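# Set the toppled aluminium nest block upright on worktable

## Task

Turn the aluminium nest block that has fallen over so it stands upright, leaving it on the worktable of the laser marker.

## Robot and tools

Robot: two arms, left_arm (carrying a five-finger left hand) and right_arm (carrying a five-finger right hand). Base positions in the scene frame: left_arm (+0.017, +0.263, -0.002) m, quat_wxyz (+1.000, 0, 0, -0.010); right_arm (0, -0.368, -0.001) m, quat_wxyz (+1.000, 0, 0, -0.004). A post stands on the floor behind the arms. Loose objects may occasionally get a brief shove from outside.

Frames. Scene frame: origin at table-top height, halfway between the nominal bases, +z up, +x out over the table, left_arm toward +y (arm names do not match image sides). Reported end_effector_position (m) and end_effector_quat_wxyz, velocities, targets and wrist-camera poses are in each arm's own base frame. Fixed cameras and the table use the scene frame. Motion offsets are along the current Hand target's own axes. Readings may be off by a few centimetres, more at long reach.

Hand point: a spot 0.05 m in front of the palm and 0.15 m from the wrist mount along the fingers. Its +z runs along straight fingers, +y out of the palm, +x across the palm away from the thumb on the right hand (toward the thumb on the left hand). Straight fingers extend 0.06 to 0.07 m past the point and sit 0.06 m behind it along -y. A wrist bracket on the little-finger side can strike things.

A row is 28 numbers, each in [-1, 1], always covering both arms: left_arm dx, dy, dz, rx, ry, rz; left hand little, ring, middle, index, thumb_bend, thumb_turn, force_limit, speed; then the same fourteen for right_arm and its hand. Pose numbers are offsets, not poses: 1.0 equals 0.6 m of travel or 180 degrees, rx/ry/rz form one rotation vector. Zero for all six pose numbers asks nothing new of that arm. Finger numbers are absolute targets: -1 open/straight, +1 curled; thumb_bend -1 straight to +1 fully bent; thumb_turn -1 beside the palm to +1 opposite the fingers. force_limit maps -1..+1 to about 0..10 N (0..15 N for the two thumb motors); speed rises from near zero at -1 to full at +0.48 and above. There is no 'unchanged' value: to keep a hand as is, resend the last eight numbers actually executed for it (before any, its hand_measured plus hand_force_limit and hand_speed). Use speed -0.94 or lower for a soft grip. Thumb opposite the palm encloses objects about 0.035-0.065 m thick; thumb tip against index pad can pinch a light item up to about 0.08 m.

execute_actions: actions is a list of actions; each action is a table of up to 15 rows, one per 1/30 s step, the last row repeated if fewer. Every row's offsets count from the Hand target at that action's start, so repeating an offset keeps moving. cameras: list of names, ["all"], [] or null (images by default only with an empty actions list).

move: target is one 28-number row or a list of up to 15 rows; all offsets count from the Hand targets at the move's start, not from the previous row. speed in m/s, 0.002 to 4.3 (default 0.25), rotation limited to twice that in rad/s; one value or one per target. blend in metres rounds corners (0 = stop at each). blocking=false returns after about 0.5 s while motion continues. Paths are straight, do not avoid obstacles and stop after 10 s. The result adds a 'move:' line: done, off_target, moving, held or fault, plus limits (paced = pose clipped, held = steps withheld).

wait: seconds 0 to 3600, sends nothing new. stop: brakes a running move. zoom_image: camera name and region [x0, y0, x1, y1] in pixels, at most 504 by 504. show_instructions: reference pages. finished_scene: ends the scene for good; the block must stay upright without help.

Cameras: cam_head_left, cam_head_right, cam_high, cam_low, cam_left_wrist, cam_right_wrist, each 896x504.

Result lines: Hand target is the last commanded pose after clipping (orientation is limited to 40 degrees from the measured one per step); offsets build from it. The hand often rests 1-3 cm (sometimes 5 cm) short, usually low, without any contact; a later execute_actions call, even all zeros, re-requests it. hand_measured, hand_stopped_by (moving, target, force, stalled, fault) and hand_load_n give six values in motor order; a lost grip shows as load dropping near 0. Joint torques are raw and noisy. MOTOR HOT appears near 85 °C; at 100 °C the arm goes limp for 30-60 s, so avoid long stretched holds or pushing at unreachable poses.

Avoid: dropping the block even a few millimetres, releasing it while moving, fast impacts, heavy pressing, knocking anything off the table or leaving it off, striking the post or fixed parts, and any contact or squeeze between the two hands or arms. Faster moves and targets deeper past a contact hit harder; to end a push, command a target back behind the hand point. Passing near an arm's own base can swing its elbow quickly.

Each tool is called after "Emit:" by a JSON object that holds its "method" and its "body".

Reference images:

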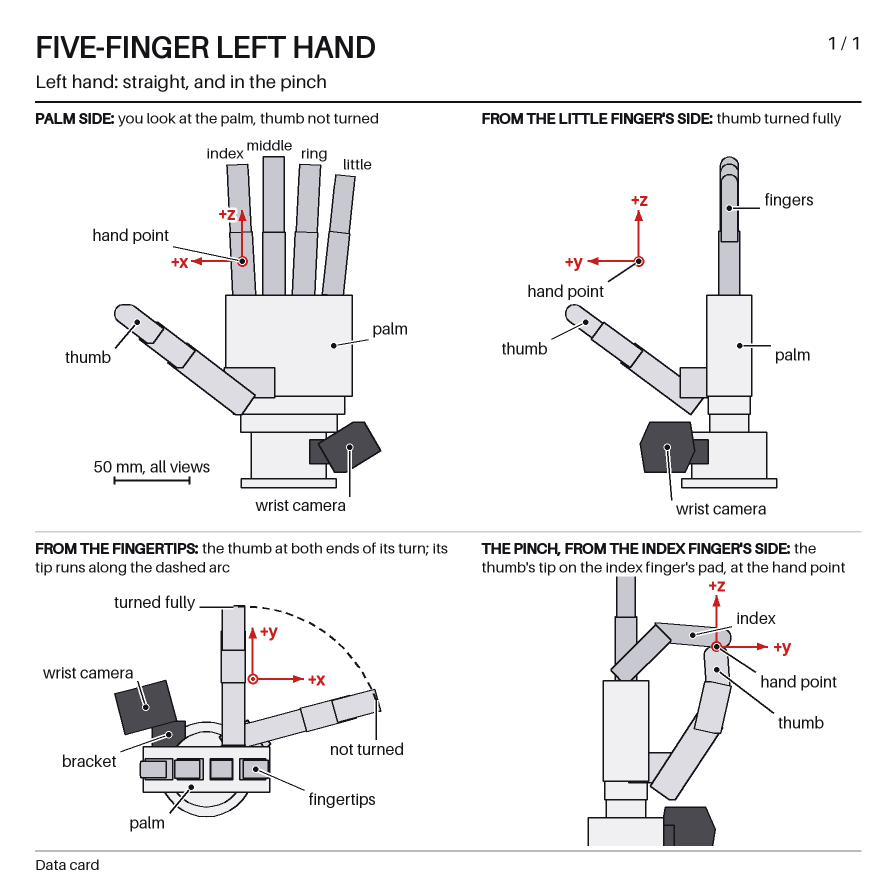

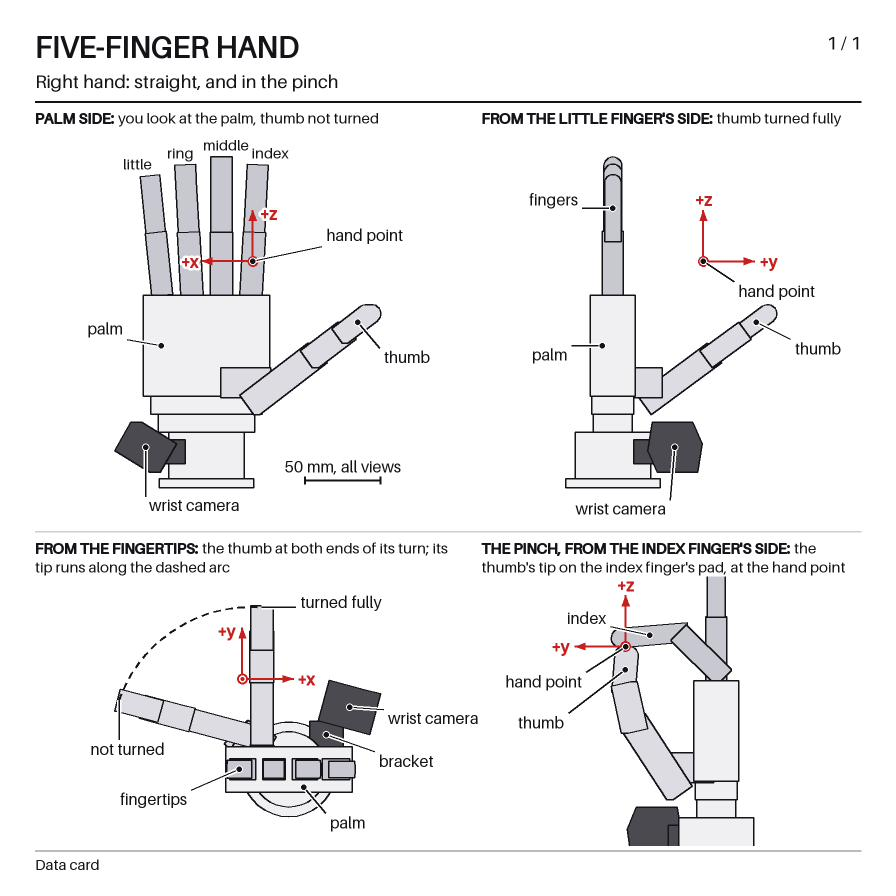

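## Session

Emit:
{"method": "execute_actions", "body": {"actions": []}}

Scene clock: 0.00 s.
left_arm: end_effector_position=(+0.6622, -0.0010, +0.1265) hand_measured=(-1.000, -1.000, -1.000, -1.000, -1.000, -1.000) hand_load_n=(+0.0, +0.0, +0.0, +0.0, +0.0, +0.0) hand_stopped_by=(target, target, target, target, target, target) hand_force_limit=0.00 hand_speed=-0.80 end_effector_quat_wxyz=(+0.020, -0.053, +0.993, -0.101) | right_arm: end_effector_position=(+0.3428, +0.2481, +0.3499) hand_measured=(-1.000, -1.000, -1.000, -1.000, -1.000, -1.000) hand_load_n=(+0.0, +0.0, +0.0, +0.0, +0.0, +0.0) hand_stopped_by=(target, target, target, target, target, target) hand_force_limit=0.00 hand_speed=-0.80 end_effector_quat_wxyz=(-0.148, +0.984, +0.021, +0.093)
Joint positions: left_arm=[-0.025 2.214 2.242 -1.542 0.198 1.434] | right_arm=[0.64 1.408 1.701 -1.537 -0.132 -0.952]
Joint velocities: within noise
Joint torques (N m): no reading
Motor temperatures (°C): left_arm=[34 36 31 30 32 31] | right_arm=[36 36 33 32 33 31]
Heat: left arm: hottest shoulder 36 °C; right arm: hottest waist 36 °C.
Hand target: left_arm +0.6666, -0.0010, +0.1260; +0.024, -0.052, +0.993, -0.101 | right_arm +0.3462, +0.2506, +0.3572; -0.154, +0.983, +0.022, +0.101

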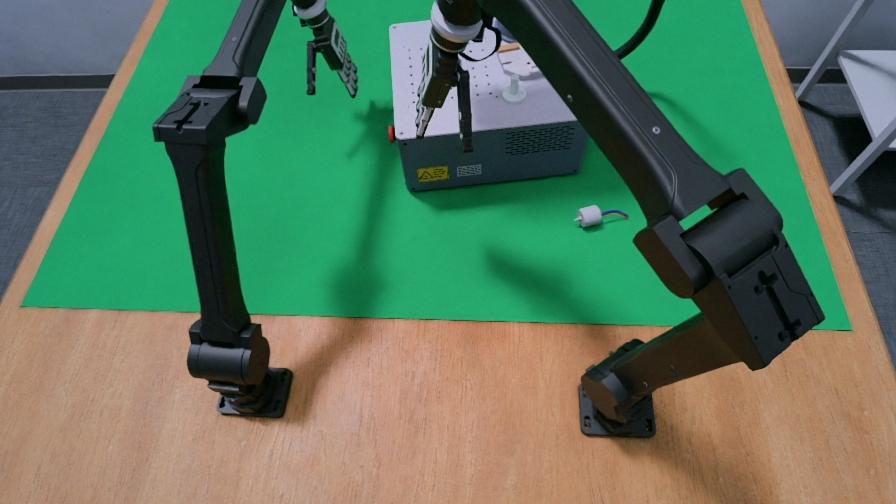

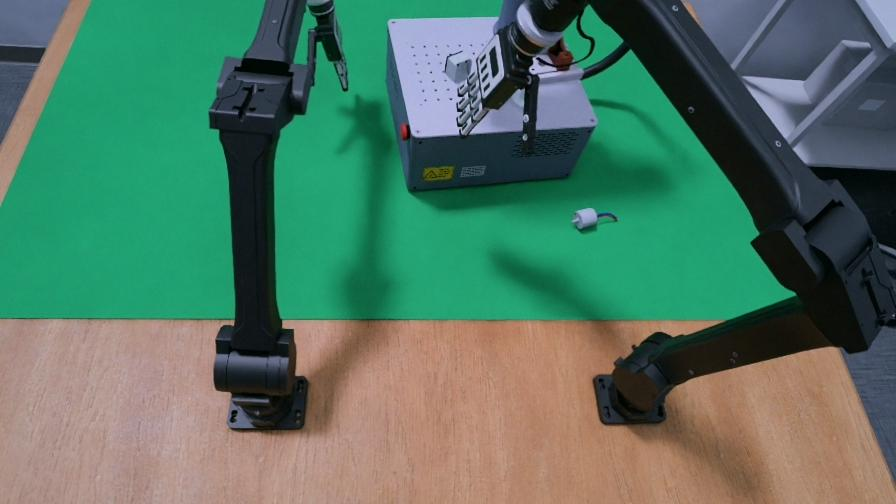

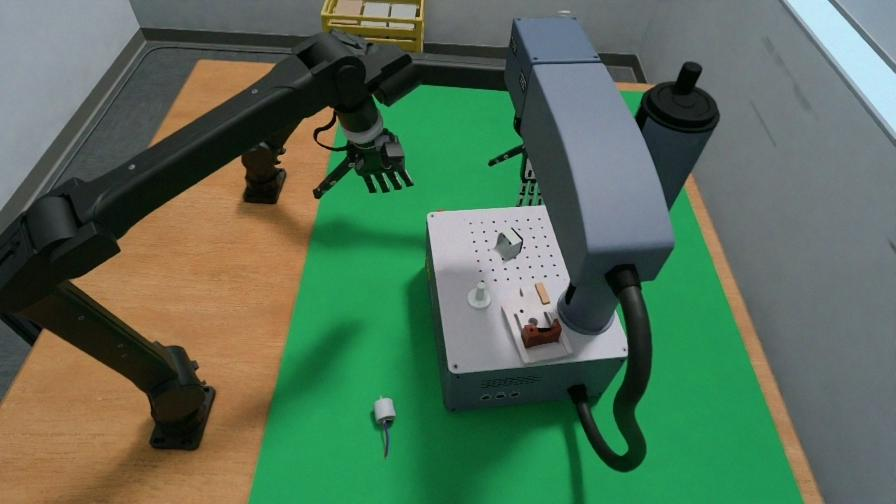

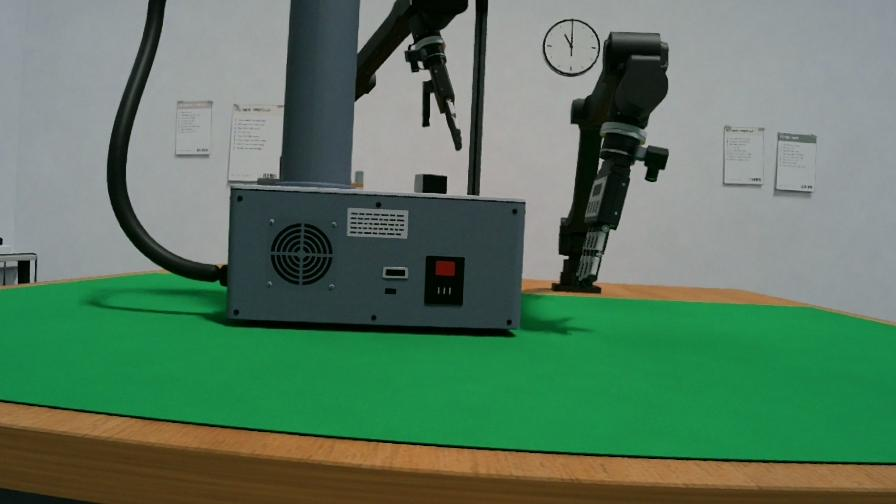

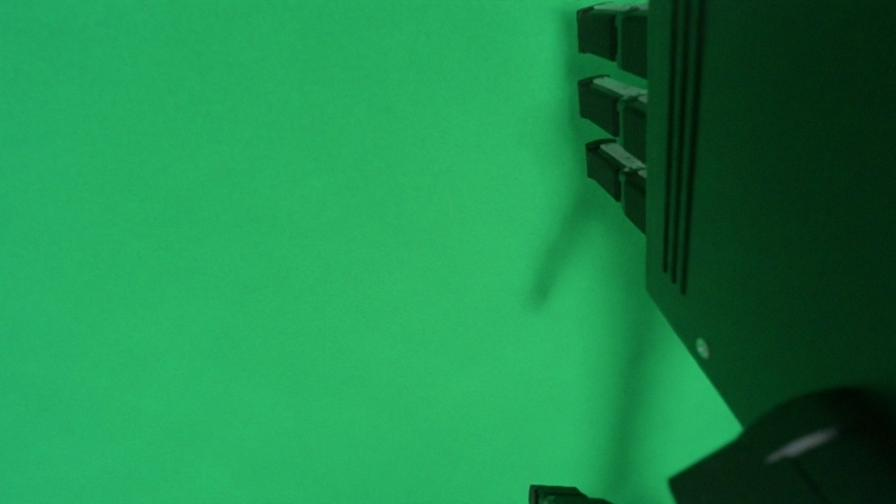

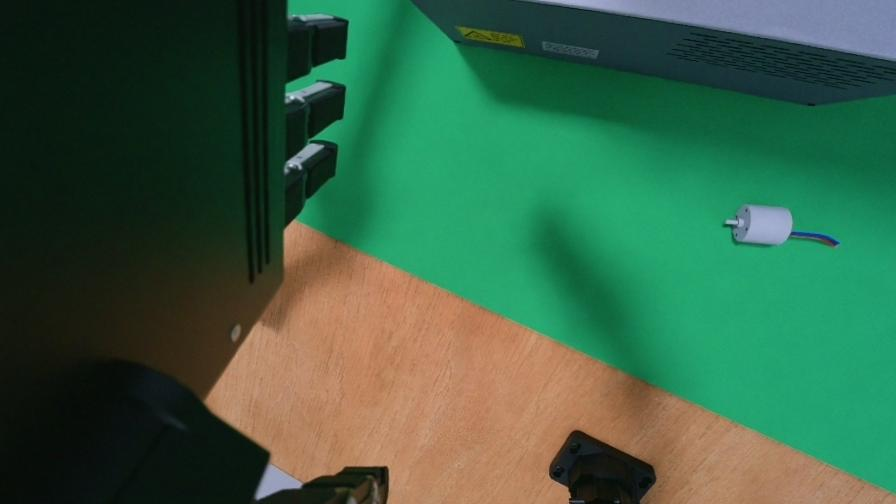

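Emit:
{"method": "zoom_image", "body": {"camera": "cam_high", "region": [420, 200, 640, 400]}}

Emit:
{"method": "zoom_image", "body": {"camera": "cam_head_right", "region": [380, 0, 620, 200]}}

Emit:
{"method": "zoom_image", "body": {"camera": "cam_low", "region": [220, 140, 540, 340]}}

Emit:
{"method": "zoom_image", "body": {"camera": "cam_head_left", "region": [380, 0, 620, 200]}}

Scaled by 2.291.

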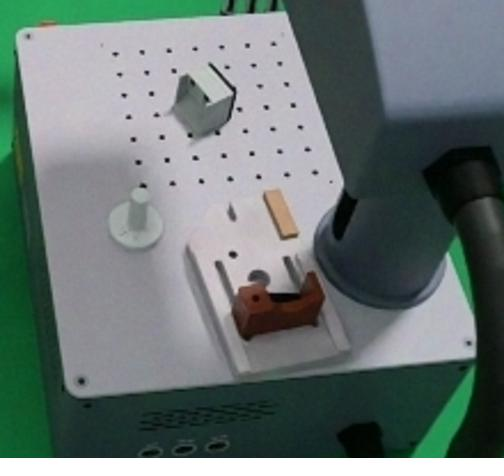

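Scaled by 2.100.

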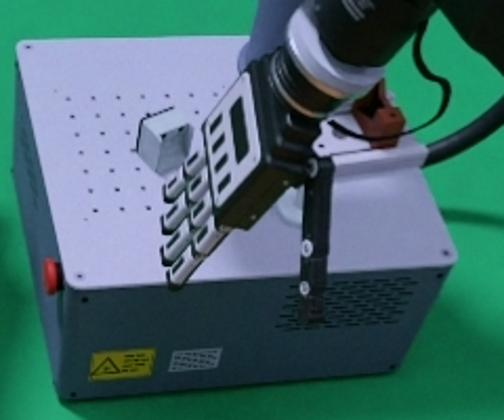

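Scaled by 1.575.

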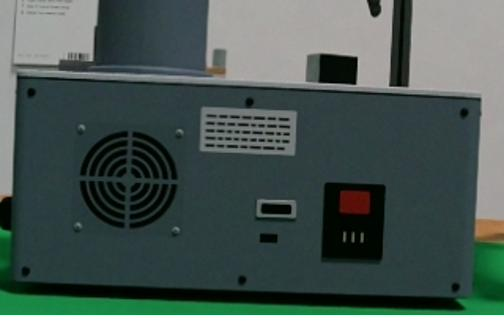

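Scaled by 2.100.

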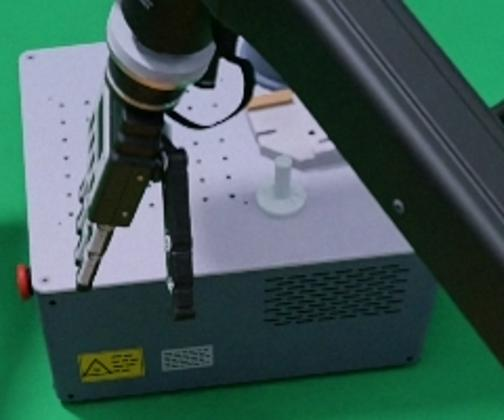

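Emit:
{"method": "move", "body": {"target": [0,0,0,0,0,0,-1,-1,-1,-1,-1,-1,0,-0.8,-0.071,0.288,-0.19,0,0.33,0,-1,-1,-1,-1,-1,-1,0,-0.8], "cameras": ["all"]}}

Scene clock: 43.63 s.
left_arm: end_effector_position=(+0.6622, -0.0010, +0.1265) hand_measured=(-1.000, -1.000, -1.000, -1.000, -1.000, -1.000) hand_load_n=(+0.0, +0.0, +0.0, +0.0, +0.0, +0.0) hand_stopped_by=(target, target, target, target, target, target) hand_force_limit=0.00 hand_speed=-0.80 end_effector_quat_wxyz=(+0.020, -0.053, +0.993, -0.101) | right_arm: end_effector_position=(+0.2915, +0.0520, +0.4054) hand_measured=(-1.000, -1.000, -1.000, -1.000, -1.000, -1.000) hand_load_n=(+0.0, +0.0, +0.0, +0.0, +0.0, +0.0) hand_stopped_by=(target, target, target, target, target, target) hand_force_limit=0.00 hand_speed=-0.80 end_effector_quat_wxyz=(-0.148, +0.805, -0.058, +0.572)
Joint positions: left_arm=[-0.025 2.214 2.242 -1.542 0.198 1.434] | right_arm=[0.534 0.489 0.938 -0.775 0.335 -1.135]
Joint torques (N m): left_arm=[-0.09 -19.43 8.08 0.5 0.04 -0.01] | right_arm=[-0.56 1.55 8.21 2.73 -0.08 -0.07]
Motor temperatures (°C): left_arm=[34 42 36 30 32 31] | right_arm=[36 37 37 32 33 30]
Heat: left arm: hottest shoulder 42 °C; right arm: hottest shoulder 37 °C.
Hand target: left_arm +0.6666, -0.0010, +0.1260; +0.024, -0.052, +0.993, -0.101 | right_arm +0.2954, +0.0507, +0.4033; -0.144, +0.804, -0.057, +0.575
Off the commanded pose: left_arm 0.004 m, 0 deg | right_arm 0.005 m, 1 deg.
move: done
cam_right_wrist: T_world_to_cam=[[0.15697, -0.98299, -0.09532, 0.04831], [-0.7333, -0.05136, -0.67796, 0.49111], [0.66154, 0.17632, -0.72889, 0.20704]] pos_world=[0.21558, 0.0362, 0.48846]

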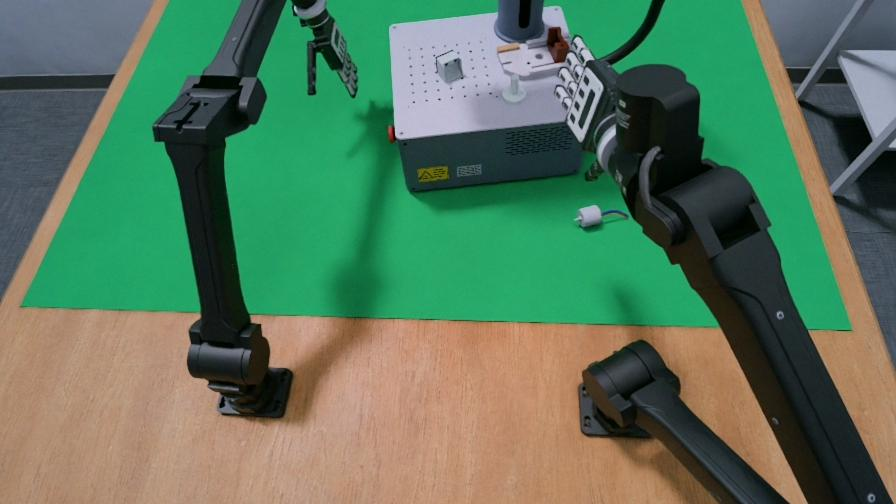

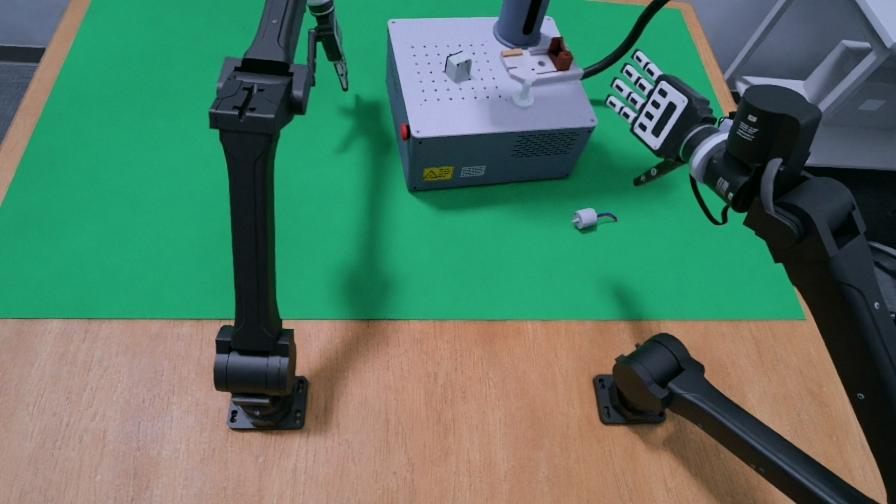

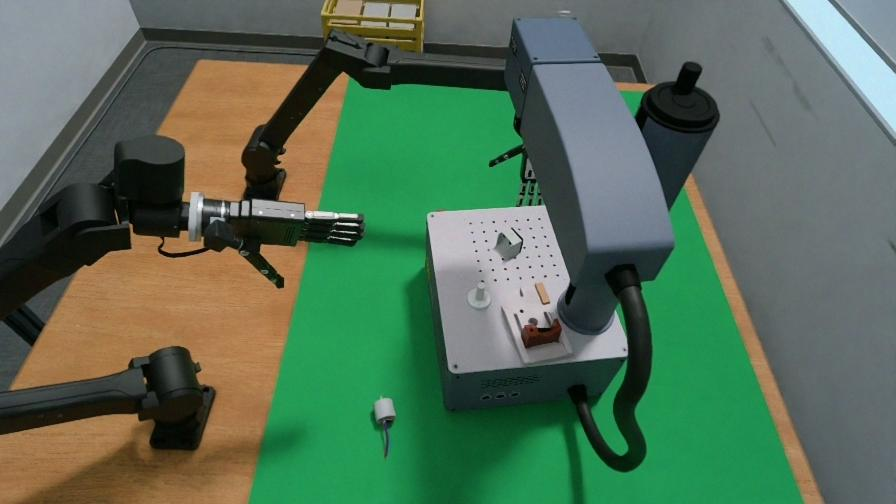

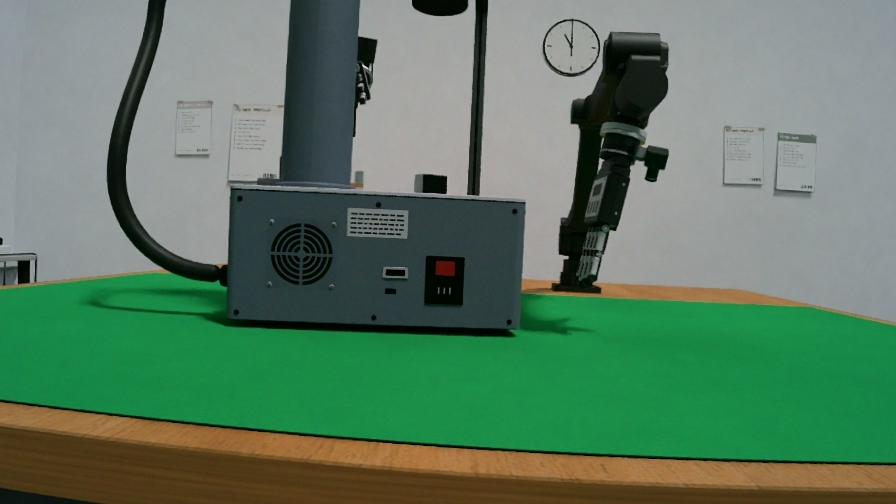

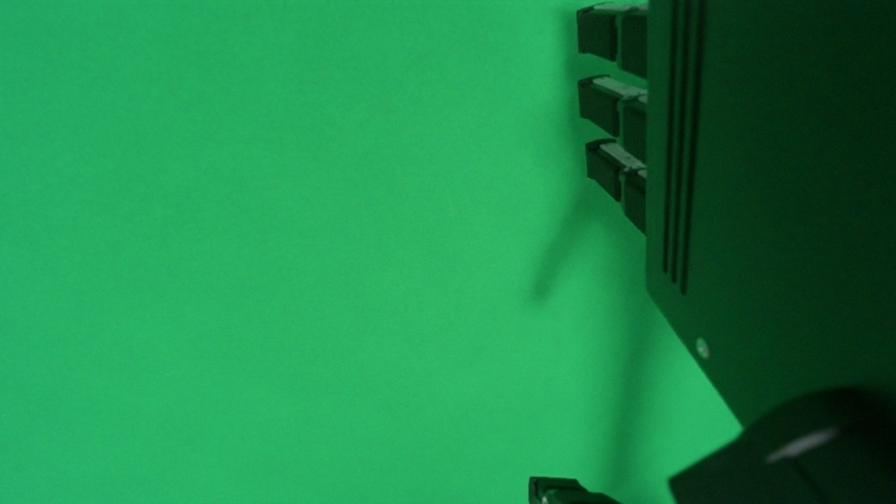

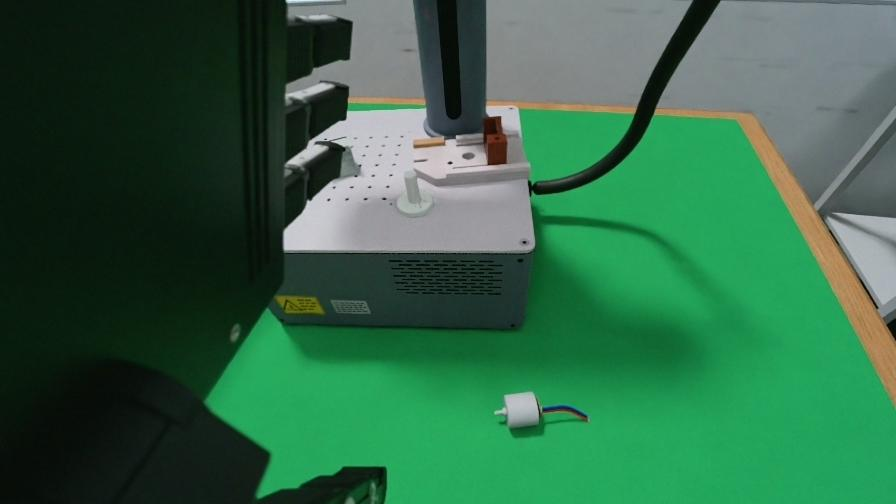

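Emit:
{"method": "zoom_image", "body": {"camera": "cam_head_right", "region": [420, 30, 500, 110]}}

Emit:
{"method": "zoom_image", "body": {"camera": "cam_head_left", "region": [410, 30, 490, 110]}}

Emit:
{"method": "zoom_image", "body": {"camera": "cam_high", "region": [470, 205, 550, 285]}}

Emit:
{"method": "zoom_image", "body": {"camera": "cam_low", "region": [390, 150, 470, 210]}}

Scaled by 6.300.

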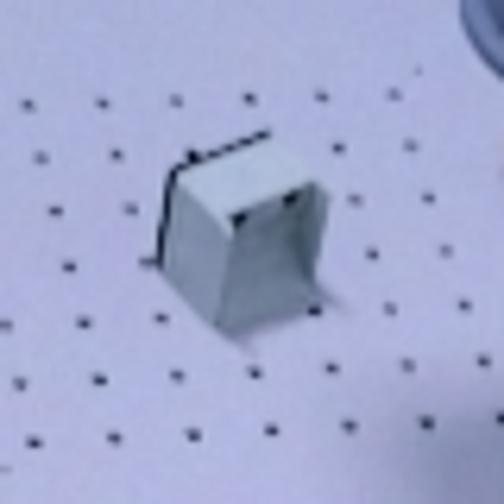

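Scaled by 6.300.

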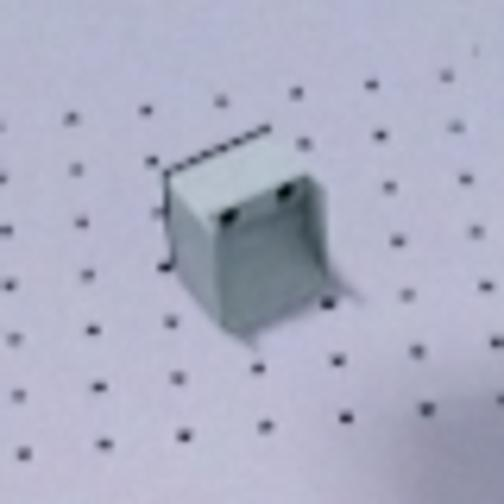

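Scaled by 6.300.

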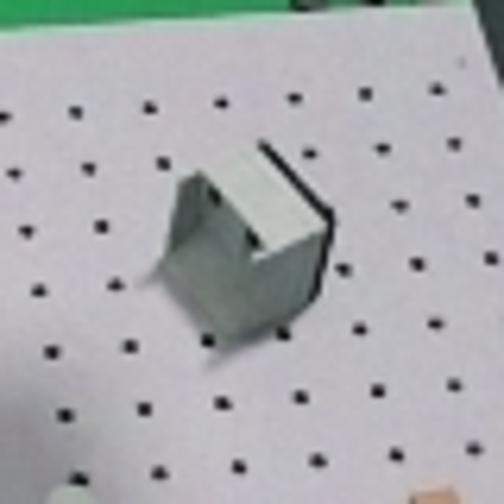

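Scaled by 6.300.

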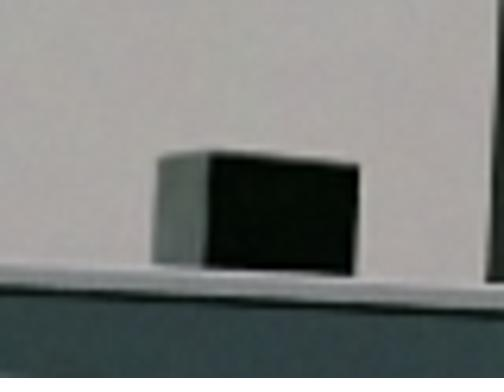

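Emit:
{"method": "execute_actions", "body": {"actions": [[[0,0,0,0,0,0,-1,-1,-1,-1,-1,-1,0,-0.8,0,0,0,0,0,0,1,1,1,-1,-1,1,0,0]],[[0,0,0,0,0,0,-1,-1,-1,-1,-1,-1,0,-0.8,0,0,0,0,0,0,1,1,1,-1,-1,1,0,0]],[[0,0,0,0,0,0,-1,-1,-1,-1,-1,-1,0,-0.8,0,0,0,0,0,0,1,1,1,-1,-1,1,0,0]]], "cameras": ["cam_right_wrist","cam_head_right","cam_high"]}}

Scene clock: 178.73 s.
left_arm: end_effector_position=(+0.6622, -0.0010, +0.1265) hand_measured=(-1.000, -1.000, -1.000, -1.000, -1.000, -1.000) hand_load_n=(+0.0, +0.0, +0.0, +0.0, +0.0, +0.0) hand_stopped_by=(target, target, target, target, target, target) hand_force_limit=0.00 hand_speed=-0.80 end_effector_quat_wxyz=(+0.020, -0.053, +0.993, -0.101) | right_arm: end_effector_position=(+0.2916, +0.0522, +0.4056) hand_measured=(+1.000, +1.000, +1.000, -1.000, -1.000, +1.000) hand_load_n=(+0.0, +0.0, -0.5, +0.0, +0.0, +0.0) hand_stopped_by=(target, target, target, target, target, target) hand_force_limit=0.00 hand_speed=0.00 end_effector_quat_wxyz=(-0.148, +0.805, -0.057, +0.572)
Joint positions: left_arm=[-0.025 2.214 2.242 -1.542 0.198 1.434] | right_arm=[0.534 0.489 0.938 -0.774 0.334 -1.137]
Joint torques (N m): left_arm=[-0.85 -19.25 8.32 0.4 0.1 -0.02] | right_arm=[-0.56 1.55 8.18 2.66 -0.04 -0.11]
Heat: left arm: hottest shoulder 46 °C; right arm: hottest elbow 39 °C.
Hand target: left_arm +0.6666, -0.0010, +0.1260; +0.024, -0.052, +0.993, -0.101 | right_arm +0.2954, +0.0507, +0.4033; -0.144, +0.804, -0.057, +0.575
Off the commanded pose: left_arm 0.004 m, 0 deg | right_arm 0.005 m, 1 deg.
Step readings (end_effector_position of left_arm | right_arm):
0: (+0.6622, -0.0010, +0.1265) | (+0.2915, +0.0520, +0.4054)
1: (+0.6622, -0.0010, +0.1265) | (+0.2915, +0.0520, +0.4054)
2: (+0.6622, -0.0010, +0.1265) | (+0.2915, +0.0520, +0.4054)
4: (+0.6622, -0.0010, +0.1265) | (+0.2915, +0.0522, +0.4055)
8: (+0.6622, -0.0010, +0.1265) | (+0.2916, +0.0522, +0.4056)
15: (+0.6622, -0.0010, +0.1265) | (+0.2916, +0.0522, +0.4056)
16: (+0.6622, -0.0010, +0.1265) | (+0.2916, +0.0522, +0.4056)
17: (+0.6622, -0.0010, +0.1265) | (+0.2916, +0.0522, +0.4056)
19: (+0.6622, -0.0010, +0.1265) | (+0.2916, +0.0522, +0.4056)
23: (+0.6622, -0.0010, +0.1265) | (+0.2916, +0.0522, +0.4056)
30: (+0.6622, -0.0010, +0.1265) | (+0.2916, +0.0522, +0.4056)
31: (+0.6622, -0.0010, +0.1265) | (+0.2916, +0.0522, +0.4056)
32: (+0.6622, -0.0010, +0.1265) | (+0.2916, +0.0522, +0.4056)
34: (+0.6622, -0.0010, +0.1265) | (+0.2916, +0.0522, +0.4056)
38: (+0.6622, -0.0010, +0.1265) | (+0.2916, +0.0522, +0.4056)
45: (+0.6622, -0.0010, +0.1265) | (+0.2916, +0.0522, +0.4056)
cam_right_wrist: T_world_to_cam=[[0.15821, -0.98288, -0.09444, 0.0477], [-0.73268, -0.05274, -0.67853, 0.49145], [0.66193, 0.17655, -0.72848, 0.20673]] pos_world=[0.21568, 0.0363, 0.48857]
Images, in order (width x height): cam_head_right 896x504, cam_high 896x504, cam_right_wrist 896x504.

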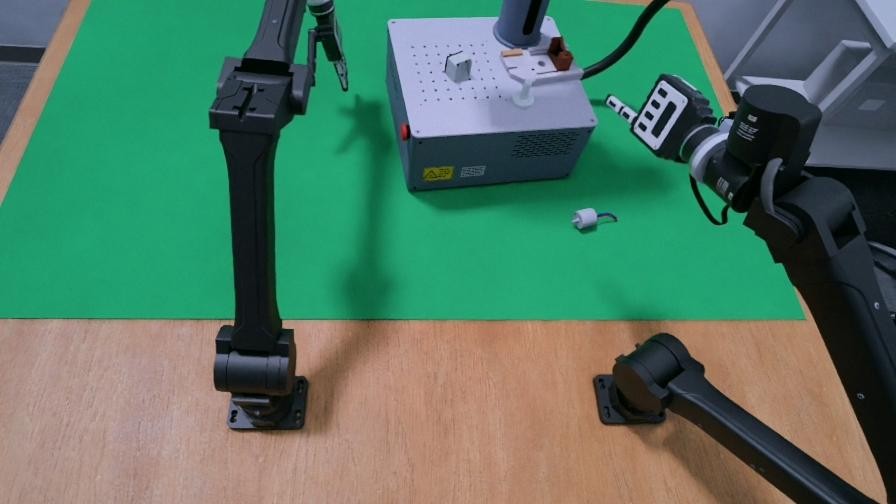

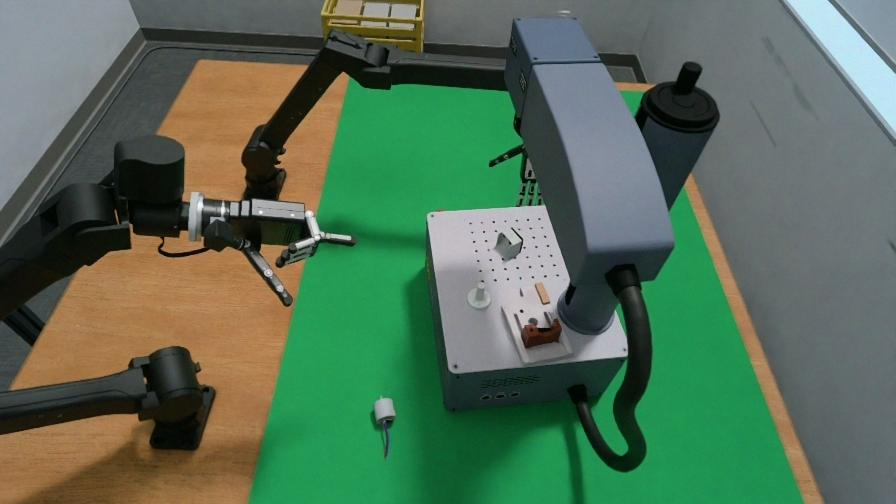

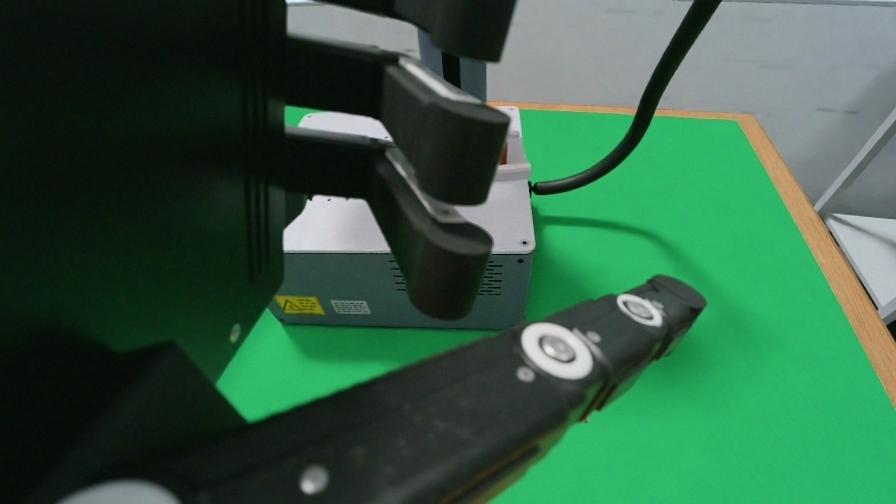

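Emit:
{"method": "execute_actions", "body": {"actions": [[[0,0,0,0,0,0,-1,-1,-1,-1,-1,-1,0,-0.8,0,0,0,0,0,0,1,1,-1,-1,-1,1,0,0]],[[0,0,0,0,0,0,-1,-1,-1,-1,-1,-1,0,-0.8,0,0,0,0,0,0,1,1,-1,-1,-1,1,0,0]]], "cameras": []}}

Emit:
{"method": "move", "body": {"target": [0,0,0,0,0,0,-1,-1,-1,-1,-1,-1,0,-0.8,-0.0442,-0.1125,0.3873,0.1034,-0.0592,-0.1417,1,1,-1,-1,0,1,0,0], "cameras": ["cam_head_left","cam_head_right","cam_high","cam_low","cam_right_wrist"], "speed": 0.2}}

Scene clock: 216.63 s.
left_arm: end_effector_position=(+0.6622, -0.0010, +0.1265) hand_measured=(-1.000, -1.000, -1.000, -1.000, -1.000, -1.000) hand_load_n=(+0.0, +0.0, +0.0, +0.0, +0.0, +0.0) hand_stopped_by=(target, target, target, target, target, target) hand_force_limit=0.00 hand_speed=-0.80 end_effector_quat_wxyz=(+0.020, -0.053, +0.993, -0.101) | right_arm: end_effector_position=(+0.2916, +0.0522, +0.4056) hand_measured=(+1.000, +1.000, -1.000, -1.000, -1.000, +1.000) hand_load_n=(+0.0, +0.0, +0.0, +0.0, +0.0, +0.5) hand_stopped_by=(target, target, target, target, target, target) hand_force_limit=0.00 hand_speed=0.00 end_effector_quat_wxyz=(-0.148, +0.805, -0.057, +0.572)
Joint positions: left_arm=[-0.025 2.214 2.242 -1.542 0.198 1.434] | right_arm=[0.534 0.489 0.938 -0.774 0.334 -1.137]
Joint torques (N m): left_arm=[0.26 -19.6 8.32 0.28 0.13 -0.02] | right_arm=[-0.62 1.55 8.18 2.67 -0.05 -0.1]
Motor temperatures (°C): left_arm=[34 46 41 30 31 30] | right_arm=[35 35 40 33 32 30]
Heat: left arm: hottest shoulder 46 °C; right arm: hottest elbow 40 °C.
Hand target: left_arm +0.6666, -0.0010, +0.1260; +0.024, -0.052, +0.993, -0.101 | right_arm +0.2954, +0.0507, +0.4033; -0.144, +0.804, -0.057, +0.575
Off the commanded pose: left_arm 0.004 m, 0 deg | right_arm 0.005 m, 1 deg.
Step readings (end_effector_position of left_arm | right_arm):
0: (+0.6622, -0.0010, +0.1265) | (+0.2916, +0.0522, +0.4056)
1: (+0.6622, -0.0010, +0.1265) | (+0.2916, +0.0522, +0.4056)
2: (+0.6622, -0.0010, +0.1265) | (+0.2916, +0.0522, +0.4056)
4: (+0.6622, -0.0010, +0.1265) | (+0.2916, +0.0522, +0.4056)
8: (+0.6622, -0.0010, +0.1265) | (+0.2916, +0.0522, +0.4056)
15: (+0.6622, -0.0010, +0.1265) | (+0.2916, +0.0522, +0.4056)
16: (+0.6622, -0.0010, +0.1265) | (+0.2916, +0.0522, +0.4056)
17: (+0.6622, -0.0010, +0.1265) | (+0.2916, +0.0522, +0.4056)
19: (+0.6622, -0.0010, +0.1265) | (+0.2916, +0.0522, +0.4056)
23: (+0.6622, -0.0010, +0.1265) | (+0.2916, +0.0522, +0.4056)
30: (+0.6622, -0.0010, +0.1265) | (+0.2916, +0.0522, +0.4056)

Scene clock: 218.83 s.
left_arm: end_effector_position=(+0.6622, -0.0010, +0.1265) hand_measured=(-1.000, -1.000, -1.000, -1.000, -1.000, -1.000) hand_load_n=(+0.0, +0.0, +0.0, +0.0, +0.0, +0.0) hand_stopped_by=(target, target, target, target, target, target) hand_force_limit=0.00 hand_speed=-0.80 end_effector_quat_wxyz=(+0.020, -0.053, +0.993, -0.101) | right_arm: end_effector_position=(+0.4832, +0.1604, +0.2921) hand_measured=(+1.000, +1.000, -1.000, -1.000, +0.000, +1.000) hand_load_n=(+0.0, +0.0, +0.0, +0.0, +0.0, +0.0) hand_stopped_by=(target, target, target, target, target, target) hand_force_limit=0.00 hand_speed=0.00 end_effector_quat_wxyz=(-0.147, +0.831, +0.228, +0.486)
Joint positions: left_arm=[-0.025 2.214 2.242 -1.542 0.198 1.434] | right_arm=[0.382 1.076 0.958 -0.394 -0.157 -1.633]
Joint torques (N m): left_arm=[0.97 -20.19 8.34 0.47 0.04 0.01] | right_arm=[-0.67 -5.77 13.65 2.62 -0.26 -0.13]
Heat: left arm: hottest shoulder 46 °C; right arm: hottest elbow 40 °C.
Hand target: left_arm +0.6666, -0.0010, +0.1260; +0.024, -0.052, +0.993, -0.101 | right_arm +0.5000, +0.1605, +0.3303; -0.146, +0.812, +0.227, +0.518
Off the commanded pose: left_arm 0.004 m, 0 deg | right_arm 0.042 m, 4 deg.
move: off_target (right_arm)
cam_right_wrist: T_world_to_cam=[[0.60901, -0.77426, 0.17213, -0.21608], [-0.61865, -0.5995, -0.50782, 0.54326], [0.49638, 0.20278, -0.84409, 0.08767]] pos_world=[0.42417, 0.14061, 0.38707]

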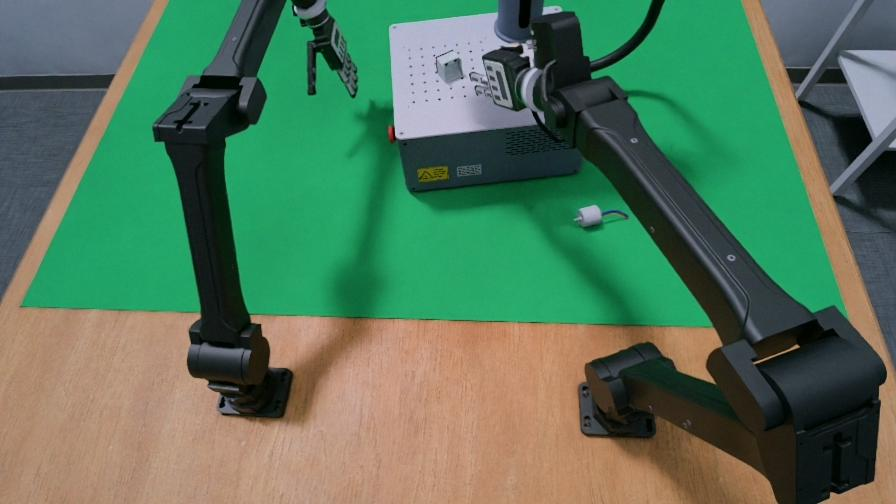

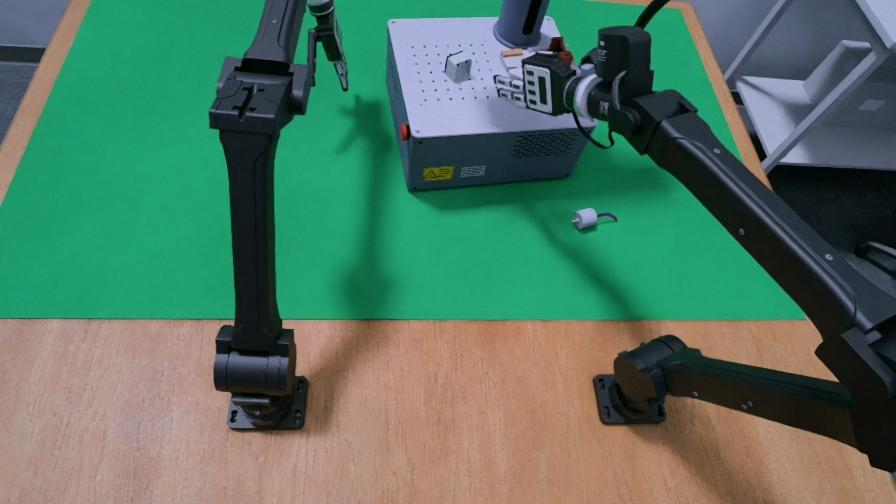

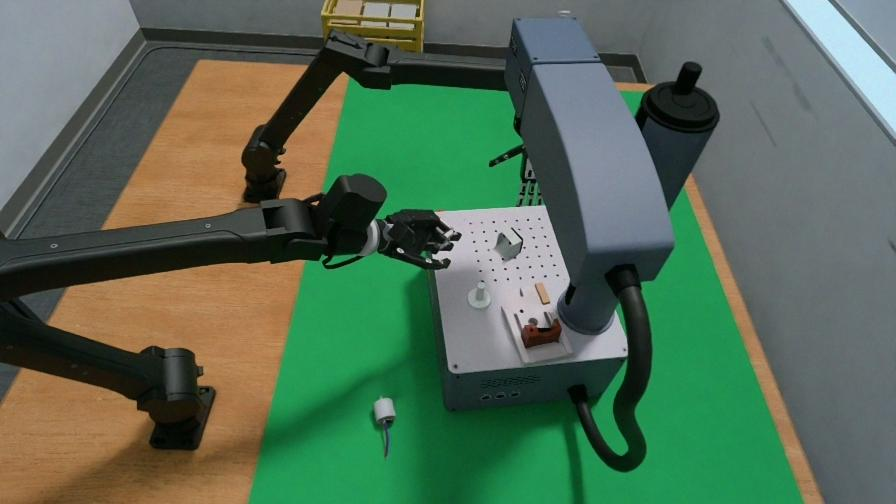

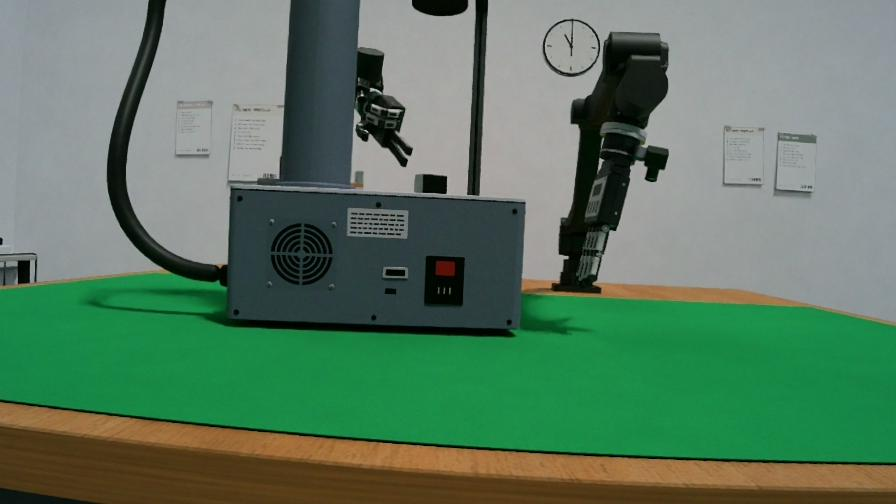

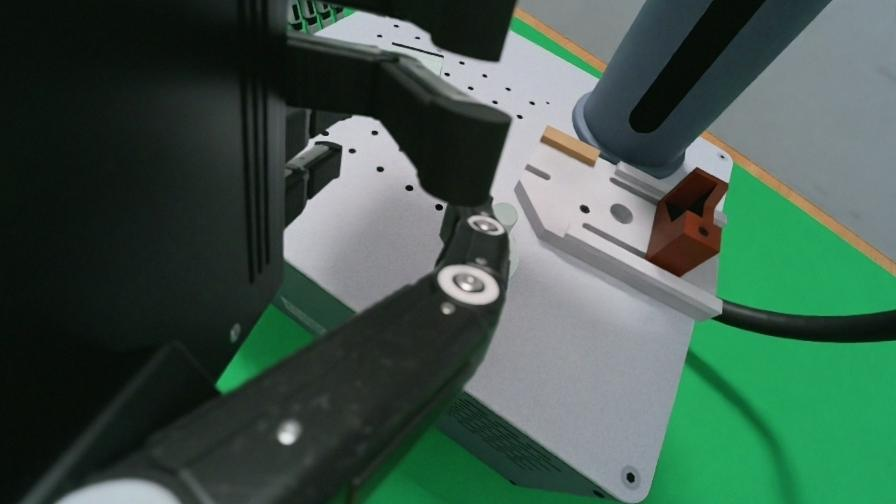

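Emit:
{"method": "zoom_image", "body": {"camera": "cam_head_right", "region": [430, 30, 570, 130]}}

Emit:
{"method": "zoom_image", "body": {"camera": "cam_high", "region": [370, 180, 550, 310]}}

Emit:
{"method": "zoom_image", "body": {"camera": "cam_head_left", "region": [420, 20, 560, 120]}}

Emit:
{"method": "zoom_image", "body": {"camera": "cam_low", "region": [350, 80, 470, 200]}}

Scaled by 3.600.

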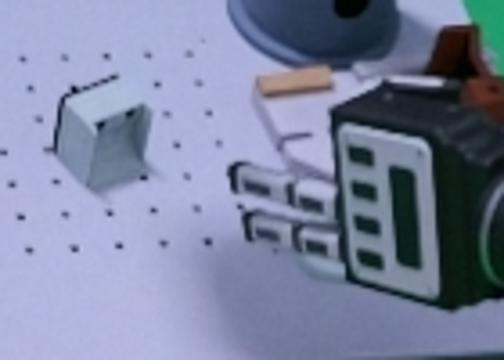

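Scaled by 2.800.

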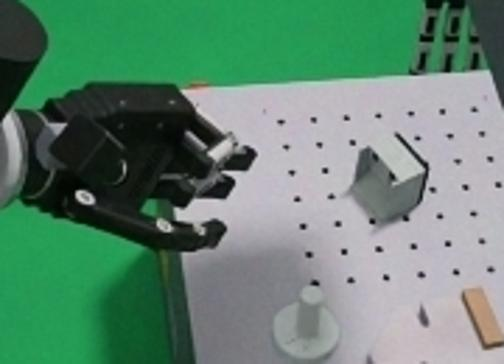

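Scaled by 3.600.

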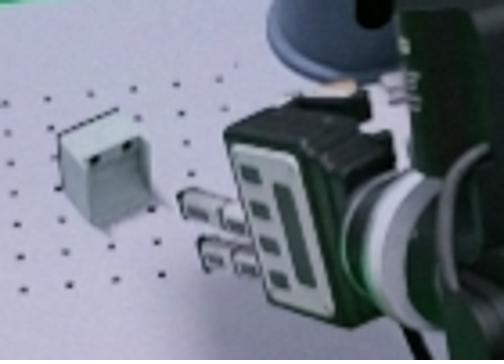

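Scaled by 4.200.

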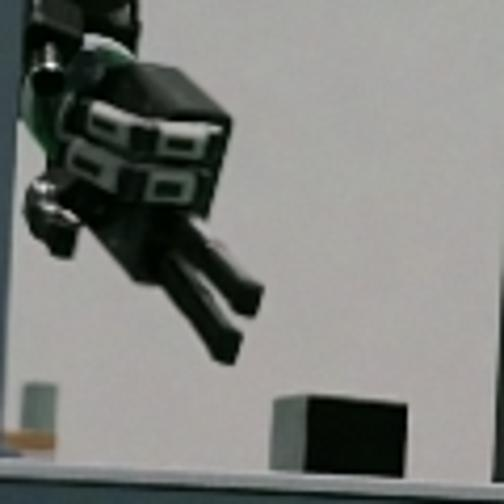

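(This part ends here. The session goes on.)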